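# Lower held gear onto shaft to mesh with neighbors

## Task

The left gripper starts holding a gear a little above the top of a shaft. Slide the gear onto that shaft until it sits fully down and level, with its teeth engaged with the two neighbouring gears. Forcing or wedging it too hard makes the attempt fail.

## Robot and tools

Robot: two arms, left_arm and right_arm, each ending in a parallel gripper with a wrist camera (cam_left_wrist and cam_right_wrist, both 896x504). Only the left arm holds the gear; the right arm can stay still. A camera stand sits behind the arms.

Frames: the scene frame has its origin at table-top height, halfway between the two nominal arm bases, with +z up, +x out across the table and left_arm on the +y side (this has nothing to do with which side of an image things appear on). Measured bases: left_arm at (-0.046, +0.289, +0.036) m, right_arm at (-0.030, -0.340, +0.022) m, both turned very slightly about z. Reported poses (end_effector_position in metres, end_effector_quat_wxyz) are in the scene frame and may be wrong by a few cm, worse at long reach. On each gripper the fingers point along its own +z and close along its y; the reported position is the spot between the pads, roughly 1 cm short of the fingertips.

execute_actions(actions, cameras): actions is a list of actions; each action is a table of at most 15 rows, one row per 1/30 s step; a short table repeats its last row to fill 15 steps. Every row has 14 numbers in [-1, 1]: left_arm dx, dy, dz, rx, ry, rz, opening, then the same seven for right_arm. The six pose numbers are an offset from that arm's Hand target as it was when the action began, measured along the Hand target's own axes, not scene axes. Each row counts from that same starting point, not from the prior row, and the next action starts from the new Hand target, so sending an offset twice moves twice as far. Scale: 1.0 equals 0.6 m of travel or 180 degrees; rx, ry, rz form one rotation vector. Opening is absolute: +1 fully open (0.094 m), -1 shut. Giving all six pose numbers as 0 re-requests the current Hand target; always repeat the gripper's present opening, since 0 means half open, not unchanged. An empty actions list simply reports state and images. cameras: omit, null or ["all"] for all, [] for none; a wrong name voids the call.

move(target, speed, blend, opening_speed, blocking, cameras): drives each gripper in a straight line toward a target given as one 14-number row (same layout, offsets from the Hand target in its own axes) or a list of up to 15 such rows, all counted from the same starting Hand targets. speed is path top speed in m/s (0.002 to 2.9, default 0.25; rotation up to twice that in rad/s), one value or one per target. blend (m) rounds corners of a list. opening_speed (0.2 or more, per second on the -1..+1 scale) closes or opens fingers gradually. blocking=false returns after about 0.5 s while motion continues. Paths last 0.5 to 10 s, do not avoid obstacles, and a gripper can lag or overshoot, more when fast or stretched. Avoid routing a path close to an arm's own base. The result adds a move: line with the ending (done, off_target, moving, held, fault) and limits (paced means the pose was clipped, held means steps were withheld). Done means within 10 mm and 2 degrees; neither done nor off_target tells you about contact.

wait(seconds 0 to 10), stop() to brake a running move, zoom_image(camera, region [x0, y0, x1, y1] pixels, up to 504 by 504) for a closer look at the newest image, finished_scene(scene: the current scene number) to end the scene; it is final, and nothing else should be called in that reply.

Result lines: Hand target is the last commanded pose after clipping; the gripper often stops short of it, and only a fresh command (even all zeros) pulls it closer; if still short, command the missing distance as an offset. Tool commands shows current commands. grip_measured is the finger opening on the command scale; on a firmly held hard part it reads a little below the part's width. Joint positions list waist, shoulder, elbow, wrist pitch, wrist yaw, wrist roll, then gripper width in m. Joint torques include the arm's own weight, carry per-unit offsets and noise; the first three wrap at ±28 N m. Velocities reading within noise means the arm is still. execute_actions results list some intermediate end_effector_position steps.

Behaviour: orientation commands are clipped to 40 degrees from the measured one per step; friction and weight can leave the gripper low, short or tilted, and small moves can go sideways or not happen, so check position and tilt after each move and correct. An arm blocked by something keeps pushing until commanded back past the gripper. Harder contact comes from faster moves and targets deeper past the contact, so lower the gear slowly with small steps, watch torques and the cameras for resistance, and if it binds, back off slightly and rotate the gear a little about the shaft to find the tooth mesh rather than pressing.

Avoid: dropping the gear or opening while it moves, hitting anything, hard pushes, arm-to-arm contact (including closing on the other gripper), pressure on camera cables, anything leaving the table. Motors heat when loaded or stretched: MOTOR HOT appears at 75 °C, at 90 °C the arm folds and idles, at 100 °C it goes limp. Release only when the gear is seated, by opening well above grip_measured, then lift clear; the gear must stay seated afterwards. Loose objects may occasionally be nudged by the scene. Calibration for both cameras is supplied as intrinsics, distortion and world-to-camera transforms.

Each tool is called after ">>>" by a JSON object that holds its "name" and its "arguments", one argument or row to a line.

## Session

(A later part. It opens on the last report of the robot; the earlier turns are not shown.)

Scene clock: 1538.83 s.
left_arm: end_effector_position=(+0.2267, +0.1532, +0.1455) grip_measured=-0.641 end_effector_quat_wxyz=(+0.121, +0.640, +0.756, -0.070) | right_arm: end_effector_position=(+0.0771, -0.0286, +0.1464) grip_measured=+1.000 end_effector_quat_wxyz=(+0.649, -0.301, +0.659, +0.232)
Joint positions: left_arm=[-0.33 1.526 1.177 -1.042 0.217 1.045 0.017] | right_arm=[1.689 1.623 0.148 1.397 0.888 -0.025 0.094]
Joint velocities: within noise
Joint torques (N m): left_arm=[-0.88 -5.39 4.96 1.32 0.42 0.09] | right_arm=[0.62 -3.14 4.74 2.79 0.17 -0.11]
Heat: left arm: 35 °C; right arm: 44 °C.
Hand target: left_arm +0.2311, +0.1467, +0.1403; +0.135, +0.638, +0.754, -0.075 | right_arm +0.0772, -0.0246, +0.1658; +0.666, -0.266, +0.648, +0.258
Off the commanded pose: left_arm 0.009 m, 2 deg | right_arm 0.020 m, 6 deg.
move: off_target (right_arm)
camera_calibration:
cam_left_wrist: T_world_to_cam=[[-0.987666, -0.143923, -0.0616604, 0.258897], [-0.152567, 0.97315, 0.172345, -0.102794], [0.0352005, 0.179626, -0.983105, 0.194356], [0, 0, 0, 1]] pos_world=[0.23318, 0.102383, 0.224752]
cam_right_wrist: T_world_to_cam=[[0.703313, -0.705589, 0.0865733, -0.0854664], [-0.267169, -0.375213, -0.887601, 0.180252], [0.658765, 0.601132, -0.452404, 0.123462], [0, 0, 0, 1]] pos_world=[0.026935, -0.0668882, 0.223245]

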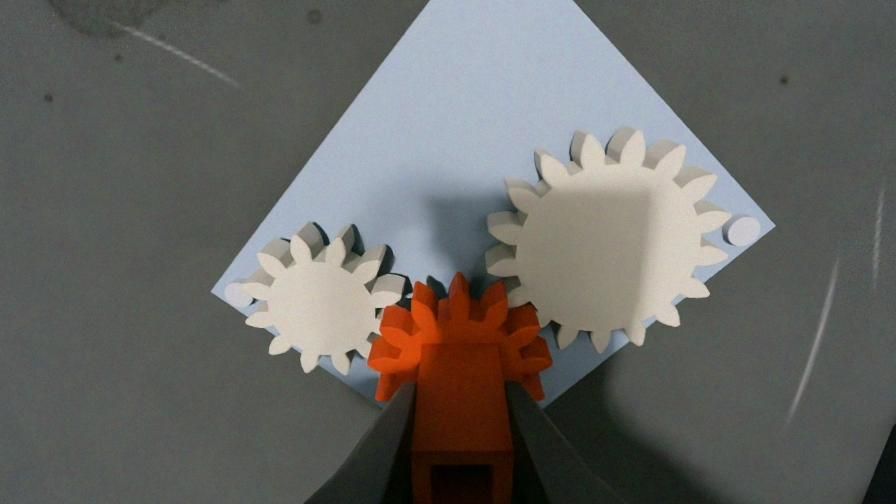

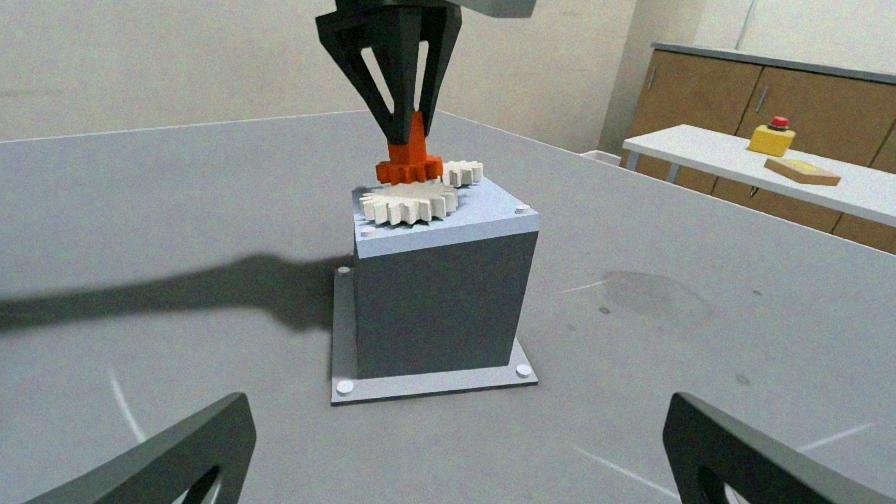

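>>> {"name": "move", "arguments": {
  "target": [
    [0.0011,0,0.0062,0.0011,0,0.01,-1,0,0,0,0,0,0,1],
    [0.0011,0,0.0062,-0.0017,0,-0.015,-1,0,0,0,0,0,0,1],
    [0.0011,0,0.0062,0,0,0,-1,0,0,0,0,0,0,1]
  ],
  "speed": 0.04
}}

>>> {"name": "zoom_image", "arguments": {
  "camera": "cam_left_wrist",
  "region": [480, 260, 560, 340]
}}

>>> {"name": "zoom_image", "arguments": {
  "camera": "cam_left_wrist",
  "region": [350, 280, 430, 360]
}}

Scene clock: 1548.83 s.
left_arm: end_effector_position=(+0.2267, +0.1532, +0.1451) grip_measured=-0.641 end_effector_quat_wxyz=(+0.125, +0.630, +0.763, -0.070) | right_arm: end_effector_position=(+0.0771, -0.0286, +0.1464) grip_measured=+1.000 end_effector_quat_wxyz=(+0.649, -0.301, +0.659, +0.232)
Joint positions: left_arm=[-0.33 1.517 1.166 -1.029 0.217 1.019 0.017] | right_arm=[1.689 1.623 0.148 1.397 0.888 -0.025 0.094]
Joint velocities: within noise
Joint torques (N m): left_arm=[-0.91 -4.21 4.85 1.39 0.38 0.31] | right_arm=[0.7 -3.26 4.62 2.79 0.16 -0.13]
Heat: left arm: 35 °C; right arm: 44 °C.
Hand target: left_arm +0.2314, +0.1462, +0.1365; +0.135, +0.638, +0.754, -0.075 | right_arm +0.0772, -0.0246, +0.1658; +0.666, -0.266, +0.648, +0.258
Off the commanded pose: left_arm 0.012 m, 2 deg | right_arm 0.020 m, 6 deg.
move: off_target (left_arm, right_arm)
camera_calibration:
cam_left_wrist: T_world_to_cam=[[-0.98367, -0.168482, -0.0632975, 0.261927], [-0.176852, 0.970106, 0.166185, -0.0958354], [0.0334062, 0.174665, -0.984061, 0.19526], [0, 0, 0, 1]] pos_world=[0.234178, 0.102995, 0.224653]
cam_right_wrist: T_world_to_cam=[[0.703313, -0.705589, 0.0865733, -0.0854664], [-0.267169, -0.375213, -0.887601, 0.180252], [0.658765, 0.601132, -0.452404, 0.123462], [0, 0, 0, 1]] pos_world=[0.026935, -0.0668882, 0.223245]

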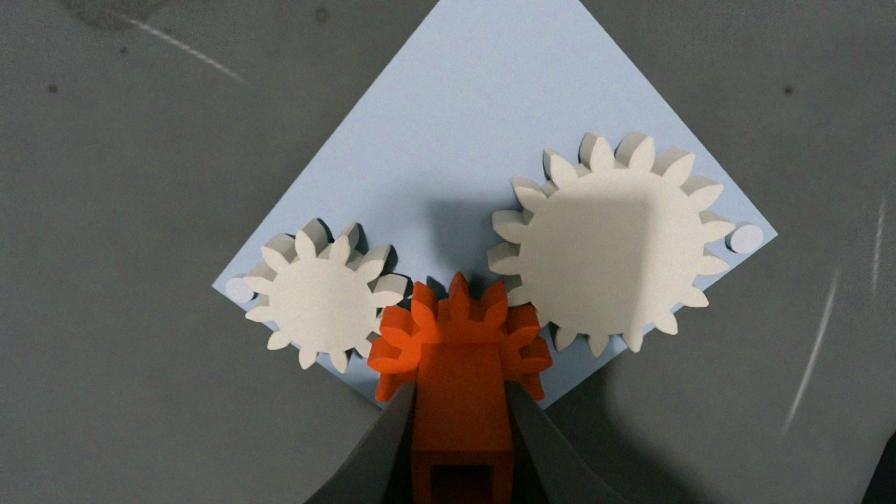

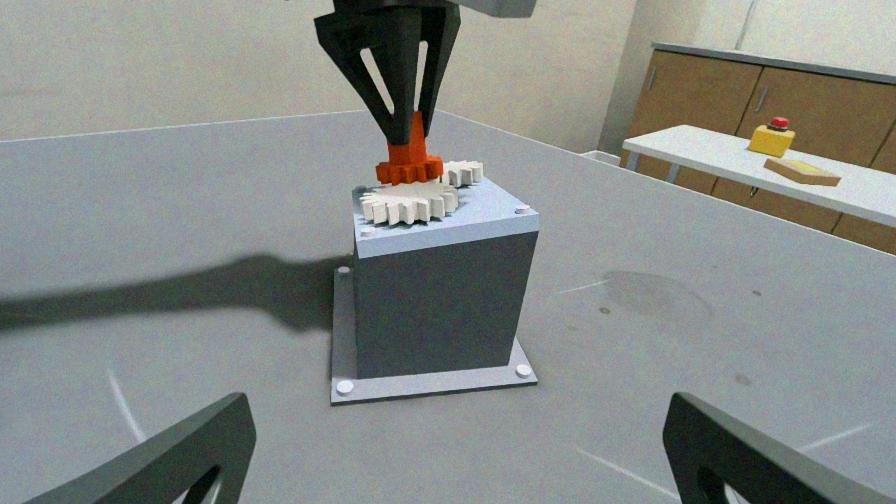

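Scaled by 6.300 from the camera's 896x504 image, which has a finer 1280x720 frame.

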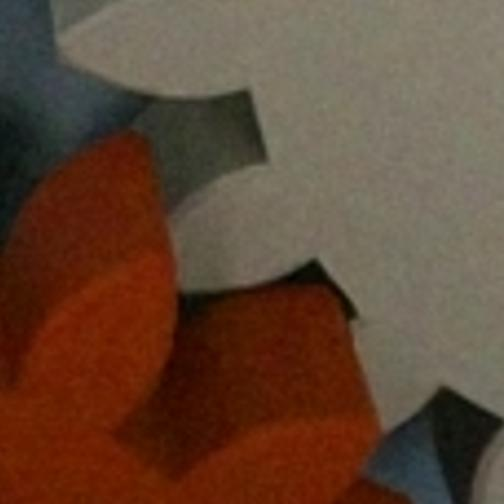

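Scaled by 6.300 from the camera's 896x504 image, which has a finer 1280x720 frame.

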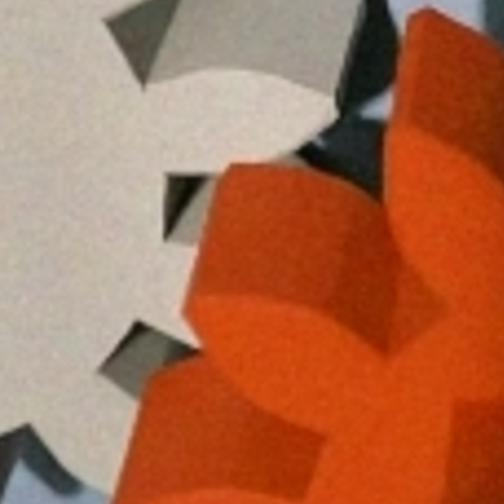

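>>> {"name": "move", "arguments": {
  "target": [-0.001,0,-0.0062,0,0,0,-1,-0.01,-0.28,0.119,-0.25,0,0,1]
}}

>>> {"name": "zoom_image", "arguments": {
  "camera": "cam_right_wrist",
  "region": [365, 160, 465, 260]
}}

Scene clock: 1562.40 s.
left_arm: end_effector_position=(+0.2266, +0.1532, +0.1451) grip_measured=-0.641 end_effector_quat_wxyz=(+0.125, +0.631, +0.763, -0.070) | right_arm: end_effector_position=(+0.2412, -0.0983, +0.1745) grip_measured=+1.000 end_effector_quat_wxyz=(+0.514, -0.495, +0.506, +0.484)
Joint positions: left_arm=[-0.33 1.517 1.166 -1.029 0.217 1.021 0.017] | right_arm=[0.277 1.771 0.484 1.277 -1.28 -0.028 0.094]
Joint velocities: within noise
Joint torques (N m): left_arm=[-0.83 -4.56 5.91 1.23 0.39 0.31] | right_arm=[0.02 -5.33 5.76 1.54 -0.25 -0.02]
Heat: left arm: 34 °C; right arm: 44 °C.
Hand target: left_arm +0.2310, +0.1467, +0.1402; +0.135, +0.638, +0.754, -0.075 | right_arm +0.2444, -0.0975, +0.1764; +0.514, -0.500, +0.500, +0.486
Off the commanded pose: left_arm 0.009 m, 2 deg | right_arm 0.004 m, 1 deg.
move: done
camera_calibration:
cam_left_wrist: T_world_to_cam=[[-0.983958, -0.166701, -0.0635403, 0.261669], [-0.17515, 0.970359, 0.166509, -0.0963673], [0.0338997, 0.174967, -0.98399, 0.195104], [0, 0, 0, 1]] pos_world=[0.233979, 0.102994, 0.224653]
cam_right_wrist: T_world_to_cam=[[0.999241, -0.0333374, 0.0201704, -0.24626], [0.00465393, -0.411842, -0.911243, 0.15776], [0.0386855, 0.910645, -0.411374, 0.242811], [0, 0, 0, 1]] pos_world=[0.235946, -0.164352, 0.248611]

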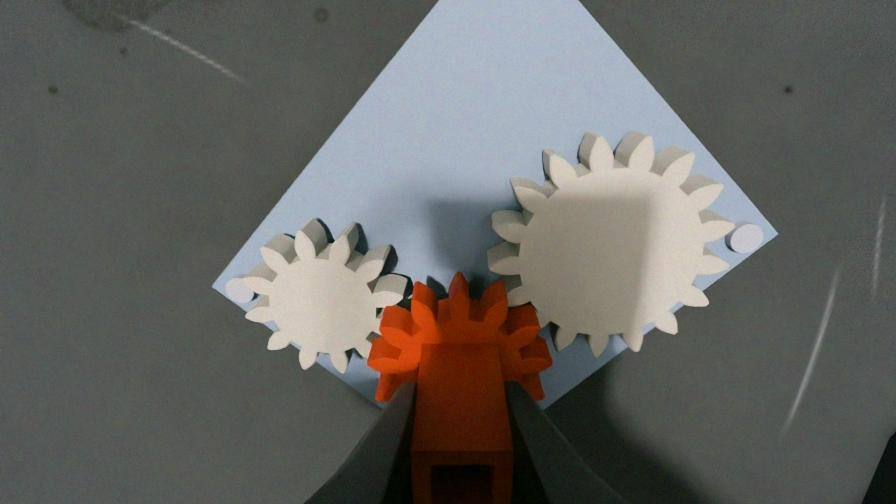

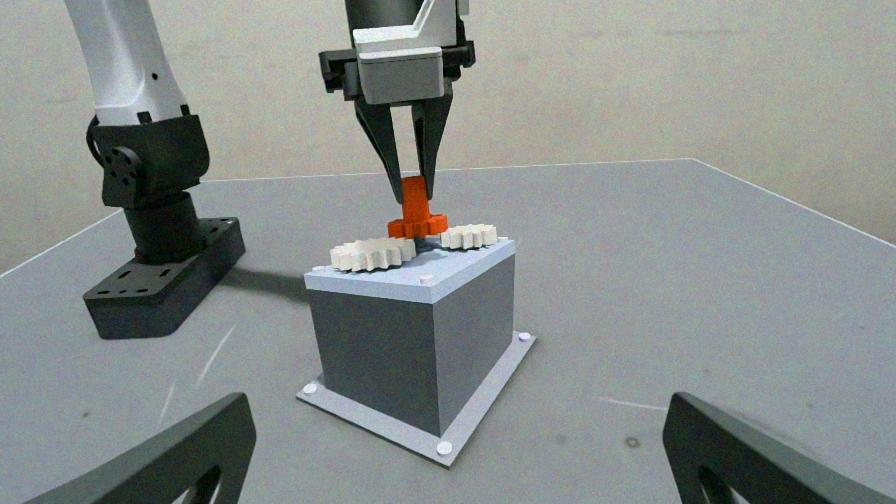

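Scaled by 5.040 from the camera's 896x504 image, which has a finer 1280x720 frame.

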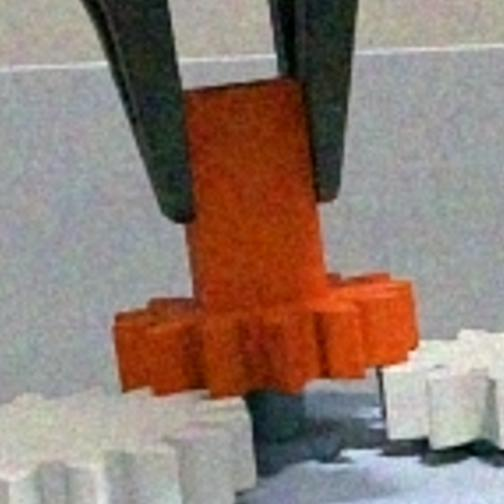

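>>> {"name": "zoom_image", "arguments": {
  "camera": "cam_right_wrist",
  "region": [420, 200, 480, 260]
}}

>>> {"name": "zoom_image", "arguments": {
  "camera": "cam_right_wrist",
  "region": [370, 210, 430, 270]
}}

Scaled by 8.400 from the camera's 896x504 image, which has a finer 1280x720 frame.

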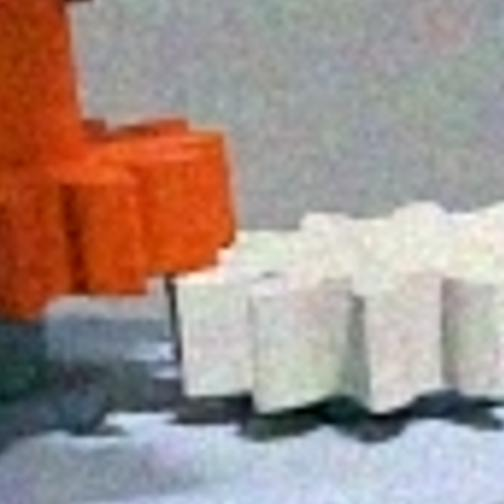

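Scaled by 8.400 from the camera's 896x504 image, which has a finer 1280x720 frame.

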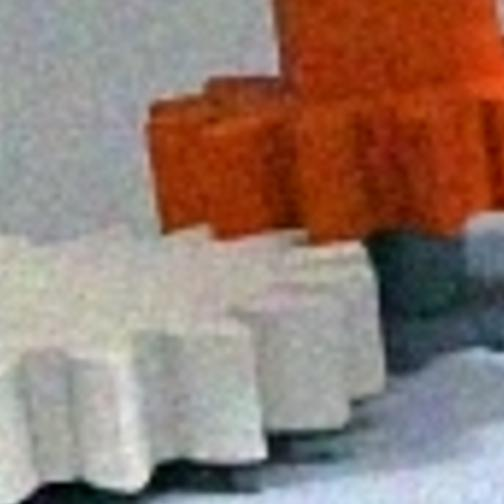

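>>> {"name": "zoom_image", "arguments": {
  "camera": "cam_left_wrist",
  "region": [240, 220, 400, 380]
}}

>>> {"name": "zoom_image", "arguments": {
  "camera": "cam_left_wrist",
  "region": [480, 120, 740, 360]
}}

Scaled by 3.150 from the camera's 896x504 image, which has a finer 1280x720 frame.

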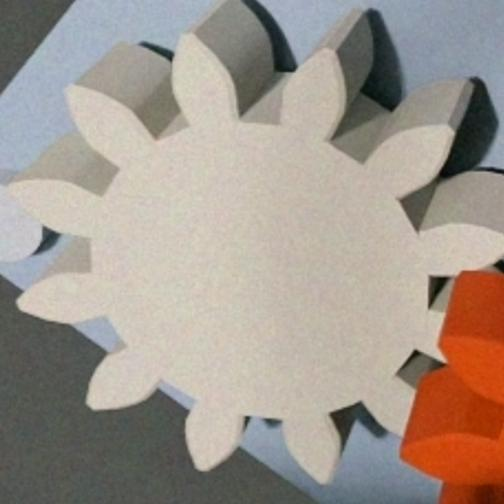

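Scaled by 1.938 from the camera's 896x504 image, which has a finer 1280x720 frame.

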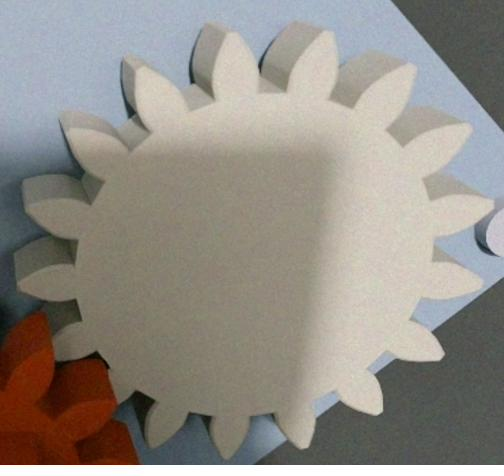

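>>> {"name": "move", "arguments": {
  "target": [
    [-0.0049,-0.0002,-0.0278,0,0,0,-1,0,0,0,0,0,0,1],
    [-0.0045,0.0013,-0.0278,0.0057,0,-0.0333,-1,0,0,0,0,0,0,1],
    [-0.0008,0.0015,-0.0046,0.0057,0,-0.0333,-1,0,0,0,0,0,0,1]
  ],
  "speed": 0.04
}}

>>> {"name": "zoom_image", "arguments": {
  "camera": "cam_right_wrist",
  "region": [365, 160, 465, 260]
}}

>>> {"name": "zoom_image", "arguments": {
  "camera": "cam_left_wrist",
  "region": [480, 260, 560, 340]
}}

>>> {"name": "zoom_image", "arguments": {
  "camera": "cam_left_wrist",
  "region": [350, 280, 430, 360]
}}

Scene clock: 1783.87 s.
left_arm: end_effector_position=(+0.2278, +0.1535, +0.1465) grip_measured=-0.641 end_effector_quat_wxyz=(+0.114, +0.602, +0.786, -0.078) | right_arm: end_effector_position=(+0.2411, -0.0983, +0.1744) grip_measured=+1.000 end_effector_quat_wxyz=(+0.513, -0.495, +0.506, +0.485)
Joint positions: left_arm=[-0.326 1.537 1.193 -1.056 0.219 0.953 0.017] | right_arm=[0.277 1.771 0.484 1.276 -1.281 -0.028 0.094]
Joint velocities: within noise
Joint torques (N m): left_arm=[-0.28 -5.08 5.96 1.16 0.48 0.12] | right_arm=[-0.03 -5.41 5.74 1.55 -0.23 -0.03]
Heat: left arm: 35 °C; right arm: 34 °C.
Hand target: left_arm +0.2317, +0.1473, +0.1431; +0.125, +0.599, +0.786, -0.088 | right_arm +0.2444, -0.0975, +0.1764; +0.514, -0.500, +0.500, +0.486
Off the commanded pose: left_arm 0.008 m, 2 deg | right_arm 0.004 m, 1 deg.
move: done
camera_calibration:
cam_left_wrist: T_world_to_cam=[[-0.971793, -0.23427, -0.0271255, 0.265189], [-0.235399, 0.956564, 0.171966, -0.0816851], [-0.0143392, 0.173501, -0.984729, 0.207663], [0, 0, 0, 1]] pos_world=[0.241458, 0.104233, 0.225732]
cam_right_wrist: T_world_to_cam=[[0.99928, -0.0325514, 0.0194863, -0.245969], [0.00434593, -0.412035, -0.911158, 0.157689], [0.0376885, 0.910586, -0.411597, 0.243051], [0, 0, 0, 1]] pos_world=[0.235946, -0.164353, 0.248511]

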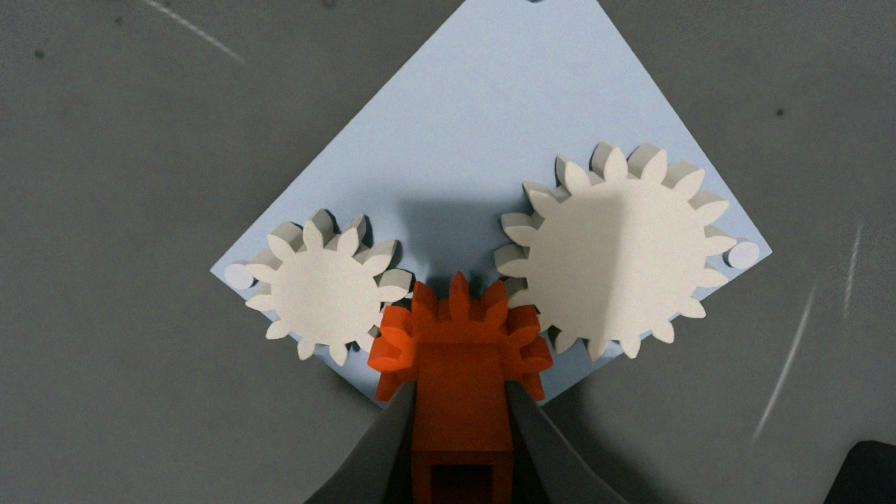

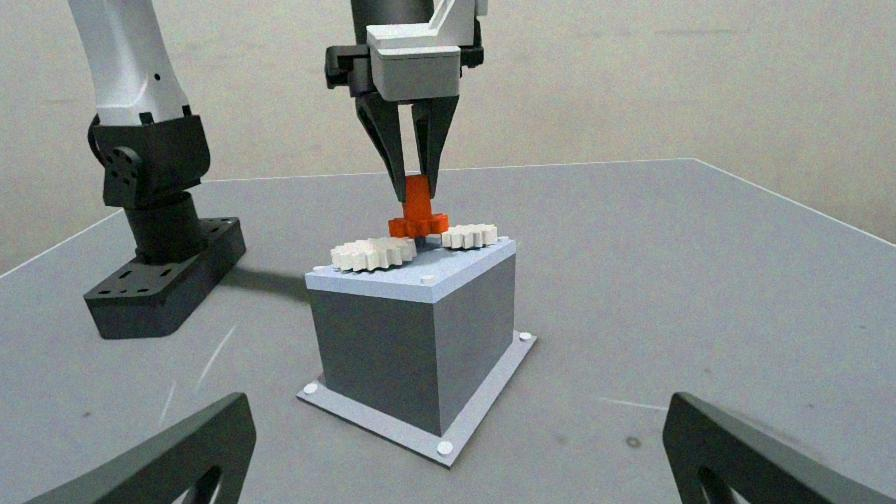

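Scaled by 5.040 from the camera's 896x504 image, which has a finer 1280x720 frame.

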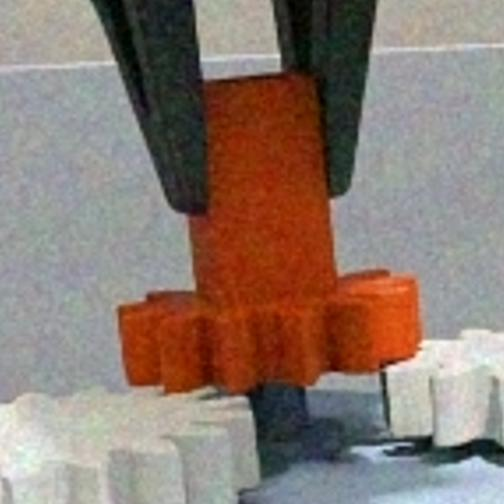

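Scaled by 6.300 from the camera's 896x504 image, which has a finer 1280x720 frame.

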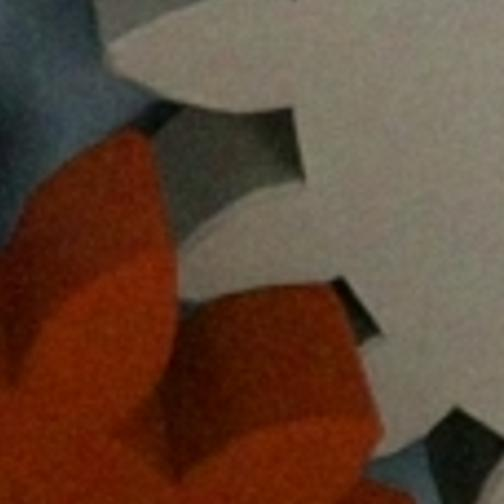

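Scaled by 6.300 from the camera's 896x504 image, which has a finer 1280x720 frame.

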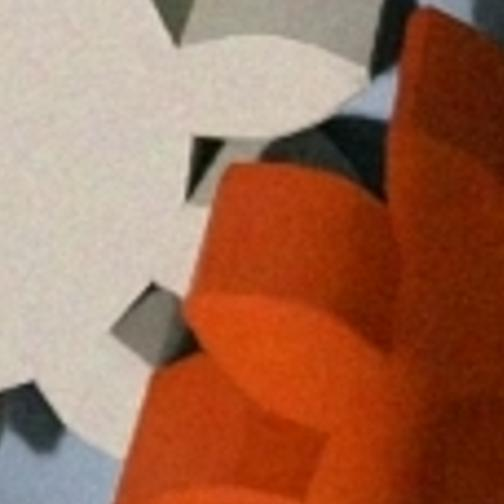

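>>> {"name": "zoom_image", "arguments": {
  "camera": "cam_left_wrist",
  "region": [240, 210, 400, 370]
}}

>>> {"name": "zoom_image", "arguments": {
  "camera": "cam_left_wrist",
  "region": [480, 130, 740, 370]
}}

>>> {"name": "zoom_image", "arguments": {
  "camera": "cam_left_wrist",
  "region": [360, 260, 560, 420]
}}

Scaled by 3.150 from the camera's 896x504 image, which has a finer 1280x720 frame.

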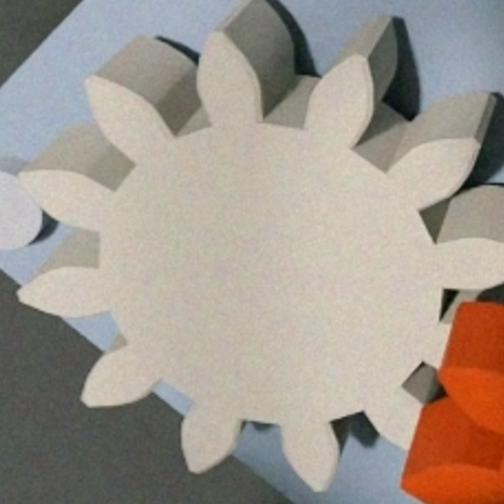

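Scaled by 1.938 from the camera's 896x504 image, which has a finer 1280x720 frame.

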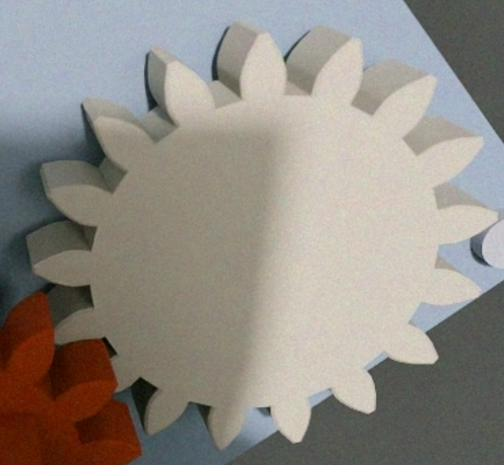

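Scaled by 2.520 from the camera's 896x504 image, which has a finer 1280x720 frame.

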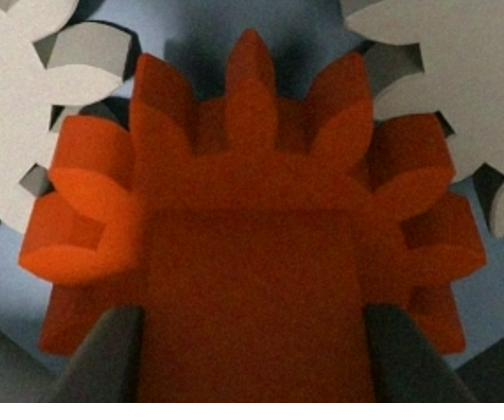

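>>> {"name": "move", "arguments": {
  "target": [
    [-0.0033,-0.0009,-0.0196,0,0,0,-1,0,0,0,0,0,0,1],
    [-0.0033,-0.0009,-0.0196,0.0016,0,0.0138,-1,0,0,0,0,0,0,1],
    [0,0,0,0.0016,0,0.0138,-1,0,0,0,0,0,0,1]
  ],
  "speed": 0.05,
  "cameras": ["cam_left_wrist"]
}}

>>> {"name": "move", "arguments": {
  "target": [
    [-0.0033,-0.0009,-0.0196,0,0,0,-1,0,0,0,0,0,0,1],
    [-0.0033,-0.0009,-0.0196,0.0016,0,0.0138,-1,0,0,0,0,0,0,1],
    [0,0,0,0.0016,0,0.0138,-1,0,0,0,0,0,0,1]
  ],
  "speed": 0.05,
  "cameras": ["cam_left_wrist"]
}}

Scene clock: 1892.80 s.
left_arm: end_effector_position=(+0.2276, +0.1534, +0.1466) grip_measured=-0.641 end_effector_quat_wxyz=(+0.115, +0.612, +0.779, -0.077) | right_arm: end_effector_position=(+0.2410, -0.0983, +0.1743) grip_measured=+1.000 end_effector_quat_wxyz=(+0.513, -0.495, +0.506, +0.485)
Joint positions: left_arm=[-0.326 1.537 1.193 -1.057 0.22 0.977 0.017] | right_arm=[0.277 1.771 0.484 1.276 -1.282 -0.028 0.094]
Joint velocities: within noise
Joint torques (N m): left_arm=[-0.2 -4.7 6.12 1.11 0.52 0.29] | right_arm=[-0.06 -5.49 5.7 1.58 -0.22 -0.02]
Heat: left arm: 35 °C; right arm: 33 °C.
Hand target: left_arm +0.2317, +0.1472, +0.1431; +0.126, +0.616, +0.772, -0.088 | right_arm +0.2444, -0.0975, +0.1764; +0.513, -0.500, +0.500, +0.486
Off the commanded pose: left_arm 0.008 m, 2 deg | right_arm 0.004 m, 1 deg.
move: done
camera_calibration:
cam_left_wrist: T_world_to_cam=[[-0.976963, -0.210864, -0.0328621, 0.263434], [-0.213357, 0.961657, 0.172322, -0.0875259], [-0.00473454, 0.175364, -0.984492, 0.205279], [0, 0, 0, 1]] pos_world=[0.239663, 0.10372, 0.225836]
Images, in order (width x height): cam_left_wrist 896x504.

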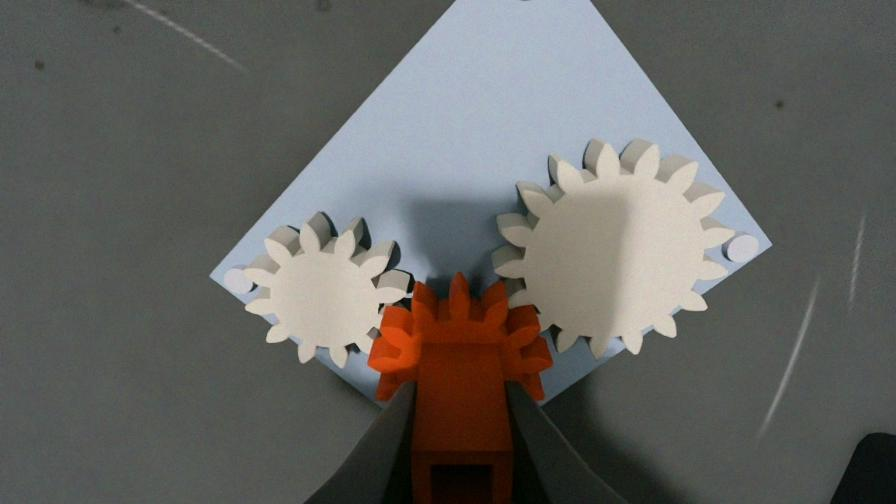

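Scene clock: 1894.07 s.
left_arm: end_effector_position=(+0.2276, +0.1529, +0.1440) grip_measured=-0.641 end_effector_quat_wxyz=(+0.113, +0.629, +0.765, -0.079) | right_arm: end_effector_position=(+0.2410, -0.0983, +0.1743) grip_measured=+1.000 end_effector_quat_wxyz=(+0.513, -0.495, +0.506, +0.485)
Joint positions: left_arm=[-0.325 1.547 1.194 -1.057 0.226 1.024 0.017] | right_arm=[0.277 1.771 0.484 1.276 -1.282 -0.028 0.094]
Joint velocities: within noise
Joint torques (N m): left_arm=[-0.16 -5.37 6.54 1.03 0.48 0.27] | right_arm=[0.01 -5.46 5.76 1.55 -0.22 -0.03]
Heat: left arm: 35 °C; right arm: 33 °C.
Hand target: left_arm +0.2316, +0.1472, +0.1431; +0.126, +0.633, +0.758, -0.087 | right_arm +0.2444, -0.0975, +0.1764; +0.513, -0.500, +0.500, +0.486
Off the commanded pose: left_arm 0.007 m, 2 deg | right_arm 0.004 m, 1 deg.
move: done
camera_calibration:
cam_left_wrist: T_world_to_cam=[[-0.985285, -0.16741, -0.0344527, 0.258742], [-0.170863, 0.969911, 0.173433, -0.097668], [0.0043815, 0.176768, -0.984243, 0.200543], [0, 0, 0, 1]] pos_world=[0.237368, 0.102596, 0.223237]
Images, in order (width x height): cam_left_wrist 896x504.

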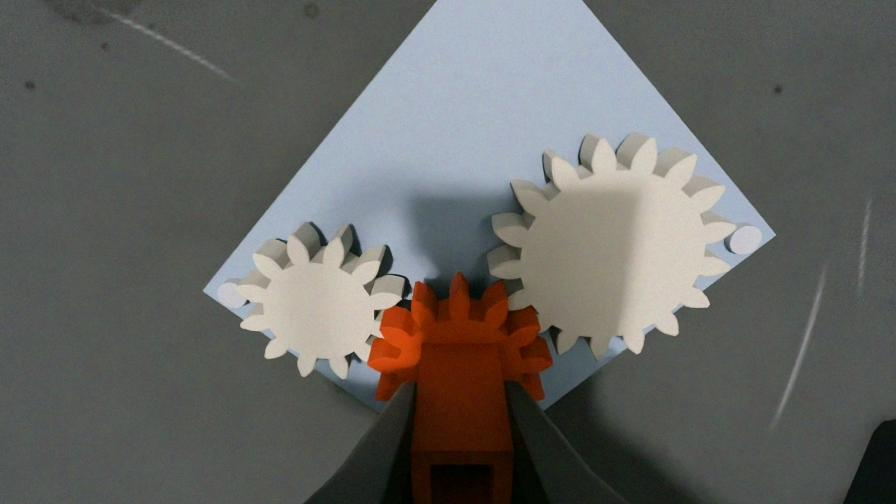

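>>> {"name": "move", "arguments": {
  "target": [0.0011,0.0003,0.0065,0,0,0,-1,0,0,0,0,0,0,1],
  "speed": 0.03
}}

>>> {"name": "zoom_image", "arguments": {
  "camera": "cam_right_wrist",
  "region": [365, 160, 465, 260]
}}

>>> {"name": "zoom_image", "arguments": {
  "camera": "cam_left_wrist",
  "region": [360, 260, 560, 420]
}}

Scene clock: 1900.67 s.
left_arm: end_effector_position=(+0.2281, +0.1522, +0.1406) grip_measured=-0.641 end_effector_quat_wxyz=(+0.114, +0.629, +0.765, -0.080) | right_arm: end_effector_position=(+0.2410, -0.0983, +0.1743) grip_measured=+1.000 end_effector_quat_wxyz=(+0.513, -0.495, +0.506, +0.485)
Joint positions: left_arm=[-0.325 1.551 1.184 -1.042 0.229 1.024 0.017] | right_arm=[0.277 1.771 0.484 1.276 -1.282 -0.028 0.094]
Joint velocities: within noise
Joint torques (N m): left_arm=[-0.24 -5.39 6.34 1.02 0.45 0.29] | right_arm=[-0.08 -5.5 5.76 1.57 -0.23 -0.01]
Heat: left arm: 35 °C; right arm: 33 °C.
Hand target: left_arm +0.2321, +0.1467, +0.1392; +0.126, +0.633, +0.758, -0.087 | right_arm +0.2444, -0.0975, +0.1764; +0.514, -0.500, +0.500, +0.486
Off the commanded pose: left_arm 0.007 m, 2 deg | right_arm 0.004 m, 1 deg.
move: done
camera_calibration:
cam_left_wrist: T_world_to_cam=[[-0.985357, -0.167118, -0.0338229, 0.258885], [-0.170453, 0.97045, 0.1708, -0.0960973], [0.0042797, 0.174064, -0.984725, 0.197788], [0, 0, 0, 1]] pos_world=[0.237868, 0.102094, 0.219936]
cam_right_wrist: T_world_to_cam=[[0.9993, -0.0321778, 0.0190995, -0.245716], [0.0041441, -0.412111, -0.911124, 0.157716], [0.0371891, 0.910565, -0.411689, 0.243193], [0, 0, 0, 1]] pos_world=[0.235846, -0.164353, 0.248512]

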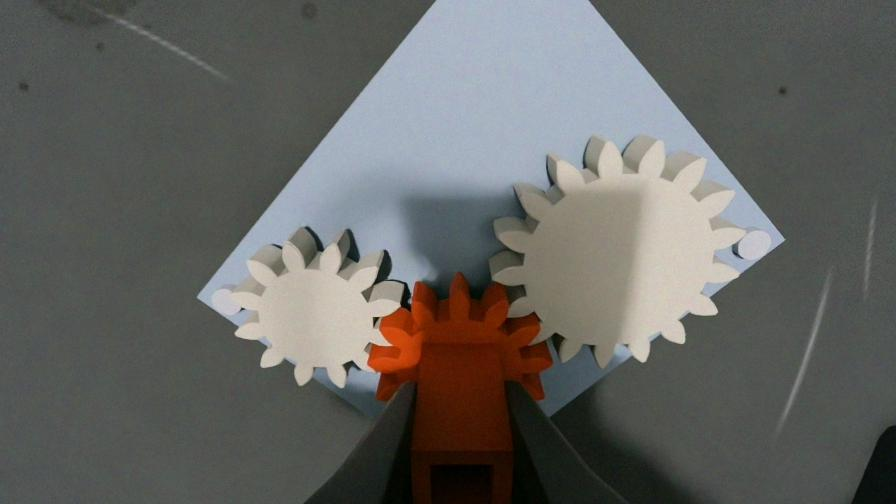

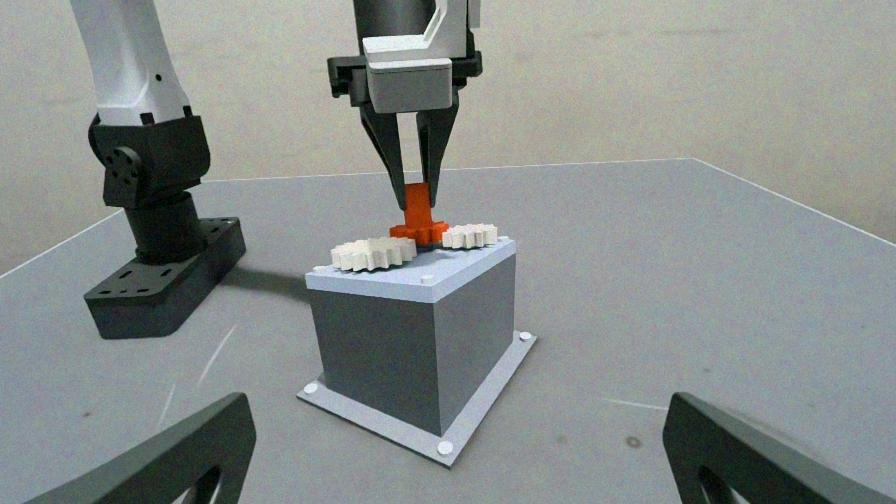

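Scaled by 5.040 from the camera's 896x504 image, which has a finer 1280x720 frame.

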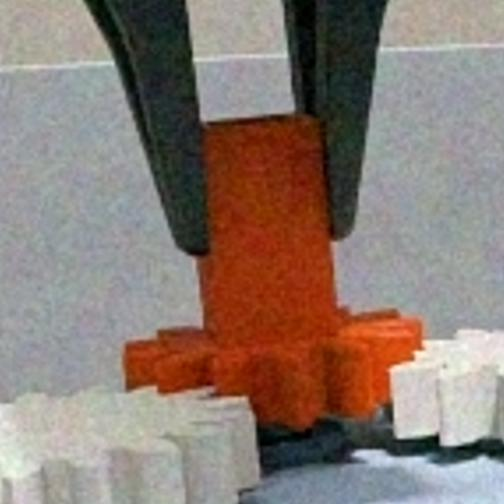

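Scaled by 2.520 from the camera's 896x504 image, which has a finer 1280x720 frame.

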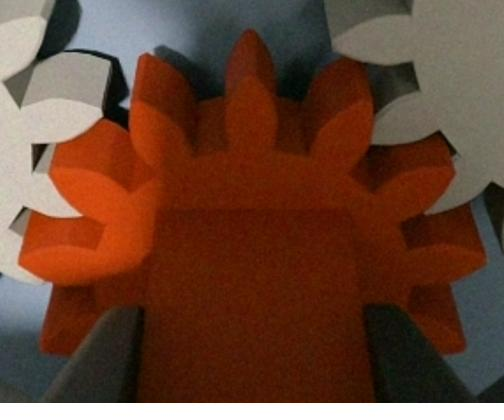

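>>> {"name": "move", "arguments": {
  "target": [0.0017,0.0005,0.0098,0,0,0,-1,0,0,0,0,0,0,1],
  "speed": 0.03,
  "cameras": ["cam_right_wrist"]
}}

>>> {"name": "zoom_image", "arguments": {
  "camera": "cam_right_wrist",
  "region": [365, 170, 465, 270]
}}

Scene clock: 1908.60 s.
left_arm: end_effector_position=(+0.2285, +0.1514, +0.1360) grip_measured=-0.641 end_effector_quat_wxyz=(+0.114, +0.629, +0.764, -0.082) | right_arm: end_effector_position=(+0.2410, -0.0983, +0.1743) grip_measured=+1.000 end_effector_quat_wxyz=(+0.513, -0.495, +0.506, +0.485)
Joint positions: left_arm=[-0.325 1.556 1.169 -1.023 0.232 1.024 0.017] | right_arm=[0.277 1.771 0.484 1.276 -1.282 -0.028 0.094]
Joint velocities: within noise
Joint torques (N m): left_arm=[-0.44 -5.34 6.02 1.08 0.43 0.25] | right_arm=[-0.09 -5.39 5.78 1.56 -0.23 -0.03]
Heat: left arm: 35 °C; right arm: 34 °C.
Hand target: left_arm +0.2326, +0.1460, +0.1332; +0.126, +0.633, +0.758, -0.087 | right_arm +0.2444, -0.0975, +0.1764; +0.513, -0.500, +0.500, +0.486
Off the commanded pose: left_arm 0.007 m, 2 deg | right_arm 0.004 m, 1 deg.
move: done
camera_calibration:
cam_right_wrist: T_world_to_cam=[[0.999308, -0.0321186, 0.0187463, -0.245719], [0.00384337, -0.412187, -0.911091, 0.157675], [0.03699, 0.910533, -0.411778, 0.243212], [0, 0, 0, 1]] pos_world=[0.235946, -0.164353, 0.248412]
Images, in order (width x height): cam_right_wrist 896x504.

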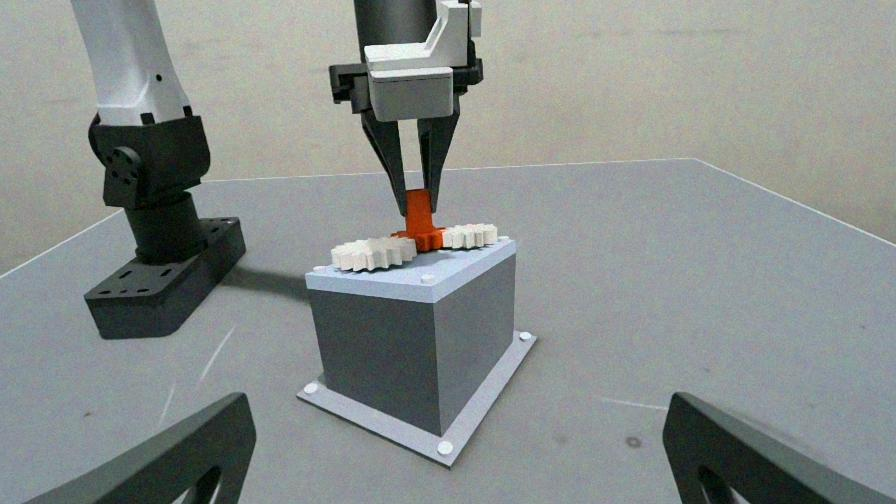

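Scaled by 5.040 from the camera's 896x504 image, which has a finer 1280x720 frame.

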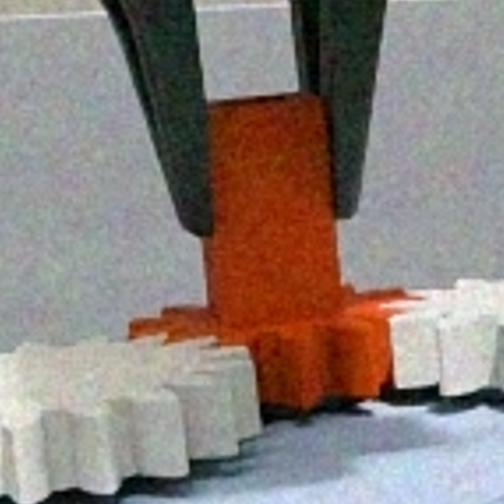

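>>> {"name": "move", "arguments": {
  "target": [0.0009,0.0003,0.0055,0,0,0,-1,0,0,0,0,0,0,1],
  "speed": 0.02,
  "cameras": ["cam_right_wrist"]
}}

>>> {"name": "zoom_image", "arguments": {
  "camera": "cam_right_wrist",
  "region": [365, 170, 465, 270]
}}

Scene clock: 1915.20 s.
left_arm: end_effector_position=(+0.2285, +0.1514, +0.1358) grip_measured=-0.641 end_effector_quat_wxyz=(+0.114, +0.629, +0.764, -0.082) | right_arm: end_effector_position=(+0.2410, -0.0983, +0.1743) grip_measured=+1.000 end_effector_quat_wxyz=(+0.513, -0.495, +0.506, +0.485)
Joint positions: left_arm=[-0.325 1.556 1.168 -1.021 0.232 1.024 0.017] | right_arm=[0.277 1.771 0.484 1.276 -1.282 -0.028 0.094]
Joint velocities: within noise
Joint torques (N m): left_arm=[-0.54 -4.98 5.35 1.25 0.39 0.25] | right_arm=[0.08 -5.39 5.79 1.55 -0.22 0]
Heat: left arm: 36 °C; right arm: 34 °C.
Hand target: left_arm +0.2331, +0.1456, +0.1300; +0.126, +0.633, +0.758, -0.087 | right_arm +0.2444, -0.0975, +0.1764; +0.513, -0.500, +0.500, +0.486
Off the commanded pose: left_arm 0.009 m, 2 deg | right_arm 0.004 m, 1 deg.
move: done
camera_calibration:
cam_right_wrist: T_world_to_cam=[[0.999308, -0.0321186, 0.0187463, -0.245719], [0.00384337, -0.412187, -0.911091, 0.157675], [0.03699, 0.910533, -0.411778, 0.243212], [0, 0, 0, 1]] pos_world=[0.235946, -0.164353, 0.248412]
Images, in order (width x height): cam_right_wrist 896x504.

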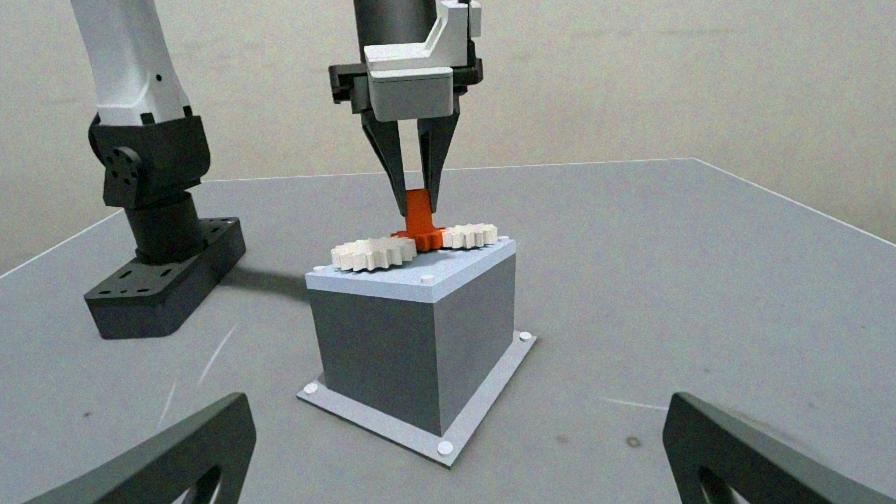

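Scaled by 5.040 from the camera's 896x504 image, which has a finer 1280x720 frame.

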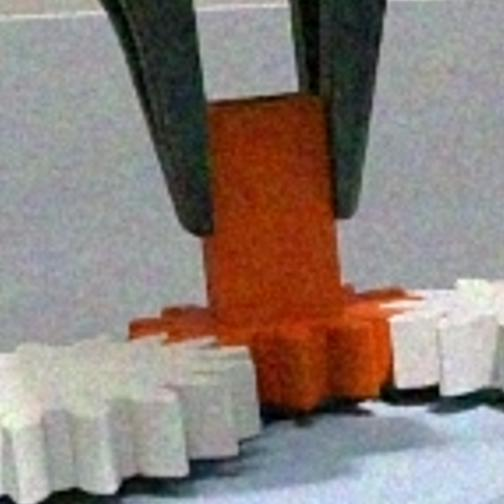

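>>> {"name": "move", "arguments": {
  "target": [0.0066,-0.0054,-0.0153,0,0,0,-1,0,0,0,0,0,0,1],
  "speed": 0.03,
  "cameras": ["cam_left_wrist"]
}}

>>> {"name": "move", "arguments": {
  "target": [0,0,0,0,0,0,0,0,0,0,0,0,0,1],
  "opening_speed": 0.4
}}

>>> {"name": "zoom_image", "arguments": {
  "camera": "cam_right_wrist",
  "region": [365, 170, 465, 270]
}}

Scene clock: 1935.20 s.
left_arm: end_effector_position=(+0.2284, +0.1519, +0.1358) grip_measured=-0.641 end_effector_quat_wxyz=(+0.116, +0.631, +0.763, -0.085) | right_arm: end_effector_position=(+0.2410, -0.0983, +0.1743) grip_measured=+1.000 end_effector_quat_wxyz=(+0.513, -0.495, +0.506, +0.485)
Joint positions: left_arm=[-0.319 1.556 1.167 -1.022 0.241 1.034 0.017] | right_arm=[0.277 1.771 0.484 1.276 -1.282 -0.028 0.094]
Joint velocities: within noise
Joint torques (N m): left_arm=[0.2 -7.32 5.75 0.85 0.34 0.3] | right_arm=[0.09 -5.37 5.71 1.55 -0.24 -0.01]
Heat: left arm: 36 °C; right arm: 34 °C.
Hand target: left_arm +0.2285, +0.1515, +0.1374; +0.126, +0.633, +0.759, -0.087 | right_arm +0.2444, -0.0975, +0.1764; +0.513, -0.500, +0.500, +0.486
Off the commanded pose: left_arm 0.002 m, 1 deg | right_arm 0.004 m, 1 deg.
move: done
camera_calibration:
cam_left_wrist: T_world_to_cam=[[-0.98625, -0.162562, -0.0297566, 0.257887], [-0.16524, 0.972999, 0.161146, -0.0952281], [0.00275698, 0.163847, -0.986482, 0.195254], [0, 0, 0, 1]] pos_world=[0.238068, 0.102588, 0.215634]
Images, in order (width x height): cam_left_wrist 896x504.

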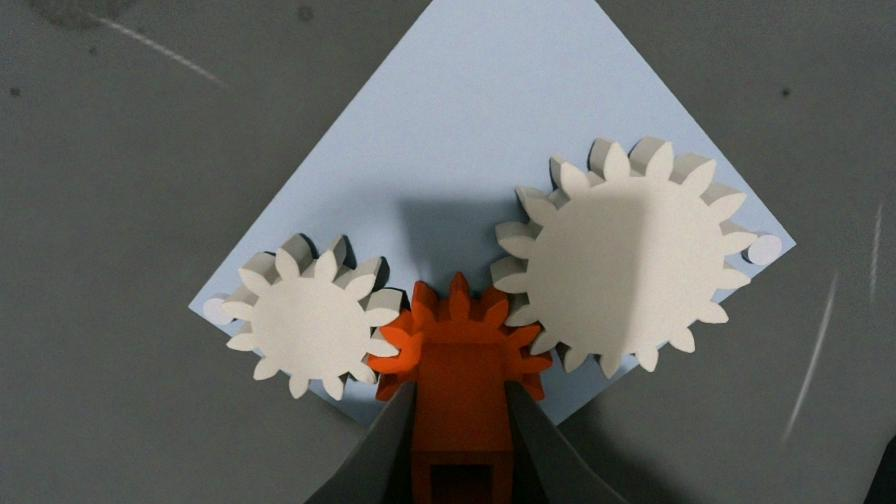

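Scene clock: 1937.90 s.
left_arm: end_effector_position=(+0.2268, +0.1525, +0.1340) grip_measured=-0.002 end_effector_quat_wxyz=(+0.113, +0.631, +0.763, -0.086) | right_arm: end_effector_position=(+0.2410, -0.0983, +0.1743) grip_measured=+1.000 end_effector_quat_wxyz=(+0.513, -0.495, +0.506, +0.485)
Joint positions: left_arm=[-0.319 1.556 1.161 -1.022 0.241 1.035 0.047] | right_arm=[0.277 1.771 0.484 1.276 -1.282 -0.028 0.094]
Joint velocities: within noise
Joint torques (N m): left_arm=[0.28 -7.24 6.28 0.84 0.33 0.26] | right_arm=[-0.05 -5.33 5.63 1.56 -0.22 -0.07]
Heat: left arm: 35 °C; right arm: 34 °C.
Hand target: left_arm +0.2285, +0.1515, +0.1374; +0.126, +0.633, +0.759, -0.087 | right_arm +0.2444, -0.0975, +0.1764; +0.513, -0.500, +0.500, +0.486
Off the commanded pose: left_arm 0.004 m, 2 deg | right_arm 0.004 m, 1 deg.
move: done
camera_calibration:
cam_left_wrist: T_world_to_cam=[[-0.986646, -0.160992, -0.0247214, 0.255548], [-0.162862, 0.97292, 0.164018, -0.0965644], [-0.00235351, 0.165854, -0.986148, 0.194165], [0, 0, 0, 1]] pos_world=[0.236866, 0.102888, 0.213631]
cam_right_wrist: T_world_to_cam=[[0.999308, -0.0321186, 0.0187463, -0.245719], [0.00384337, -0.412187, -0.911091, 0.157675], [0.03699, 0.910533, -0.411778, 0.243212], [0, 0, 0, 1]] pos_world=[0.235946, -0.164353, 0.248412]

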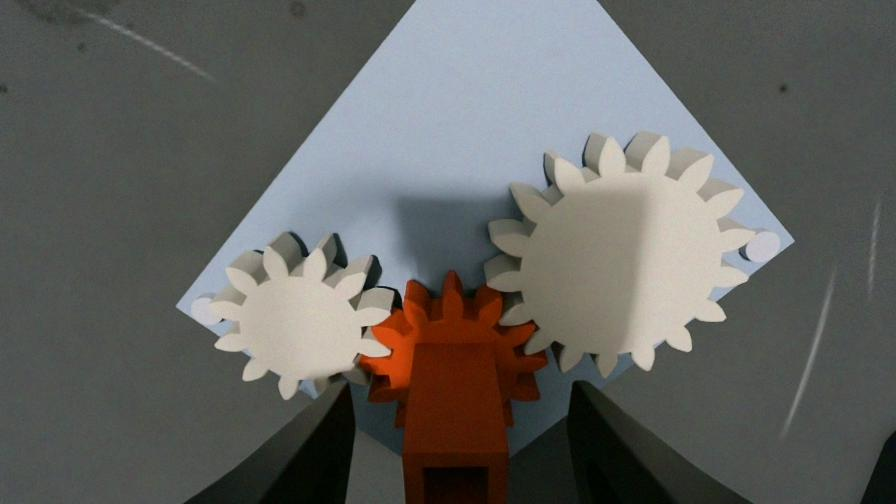

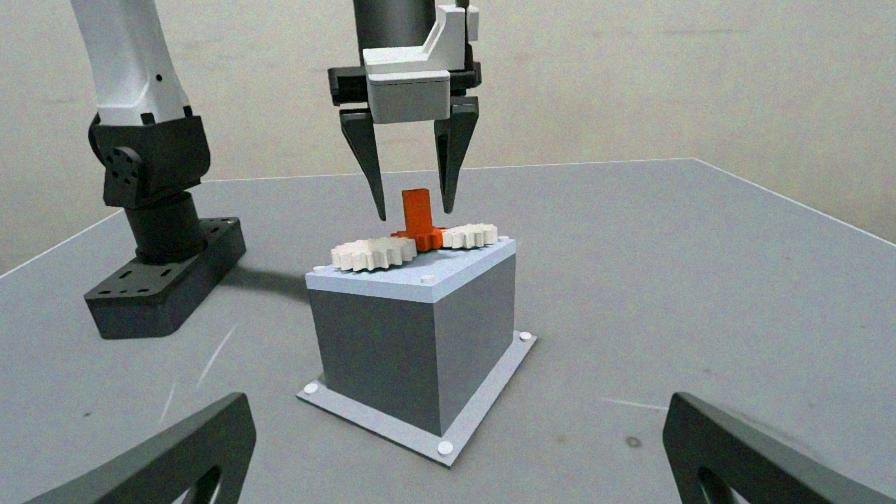

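Scaled by 5.040 from the camera's 896x504 image, which has a finer 1280x720 frame.

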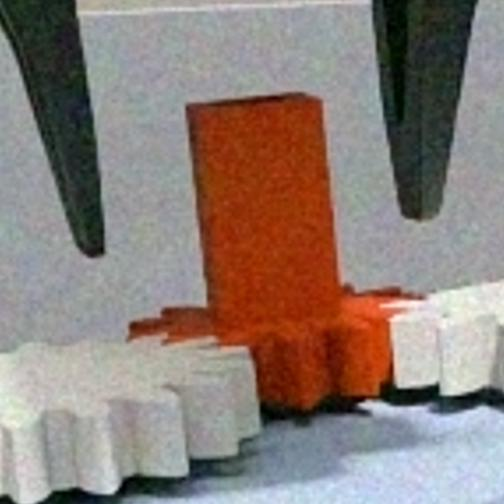

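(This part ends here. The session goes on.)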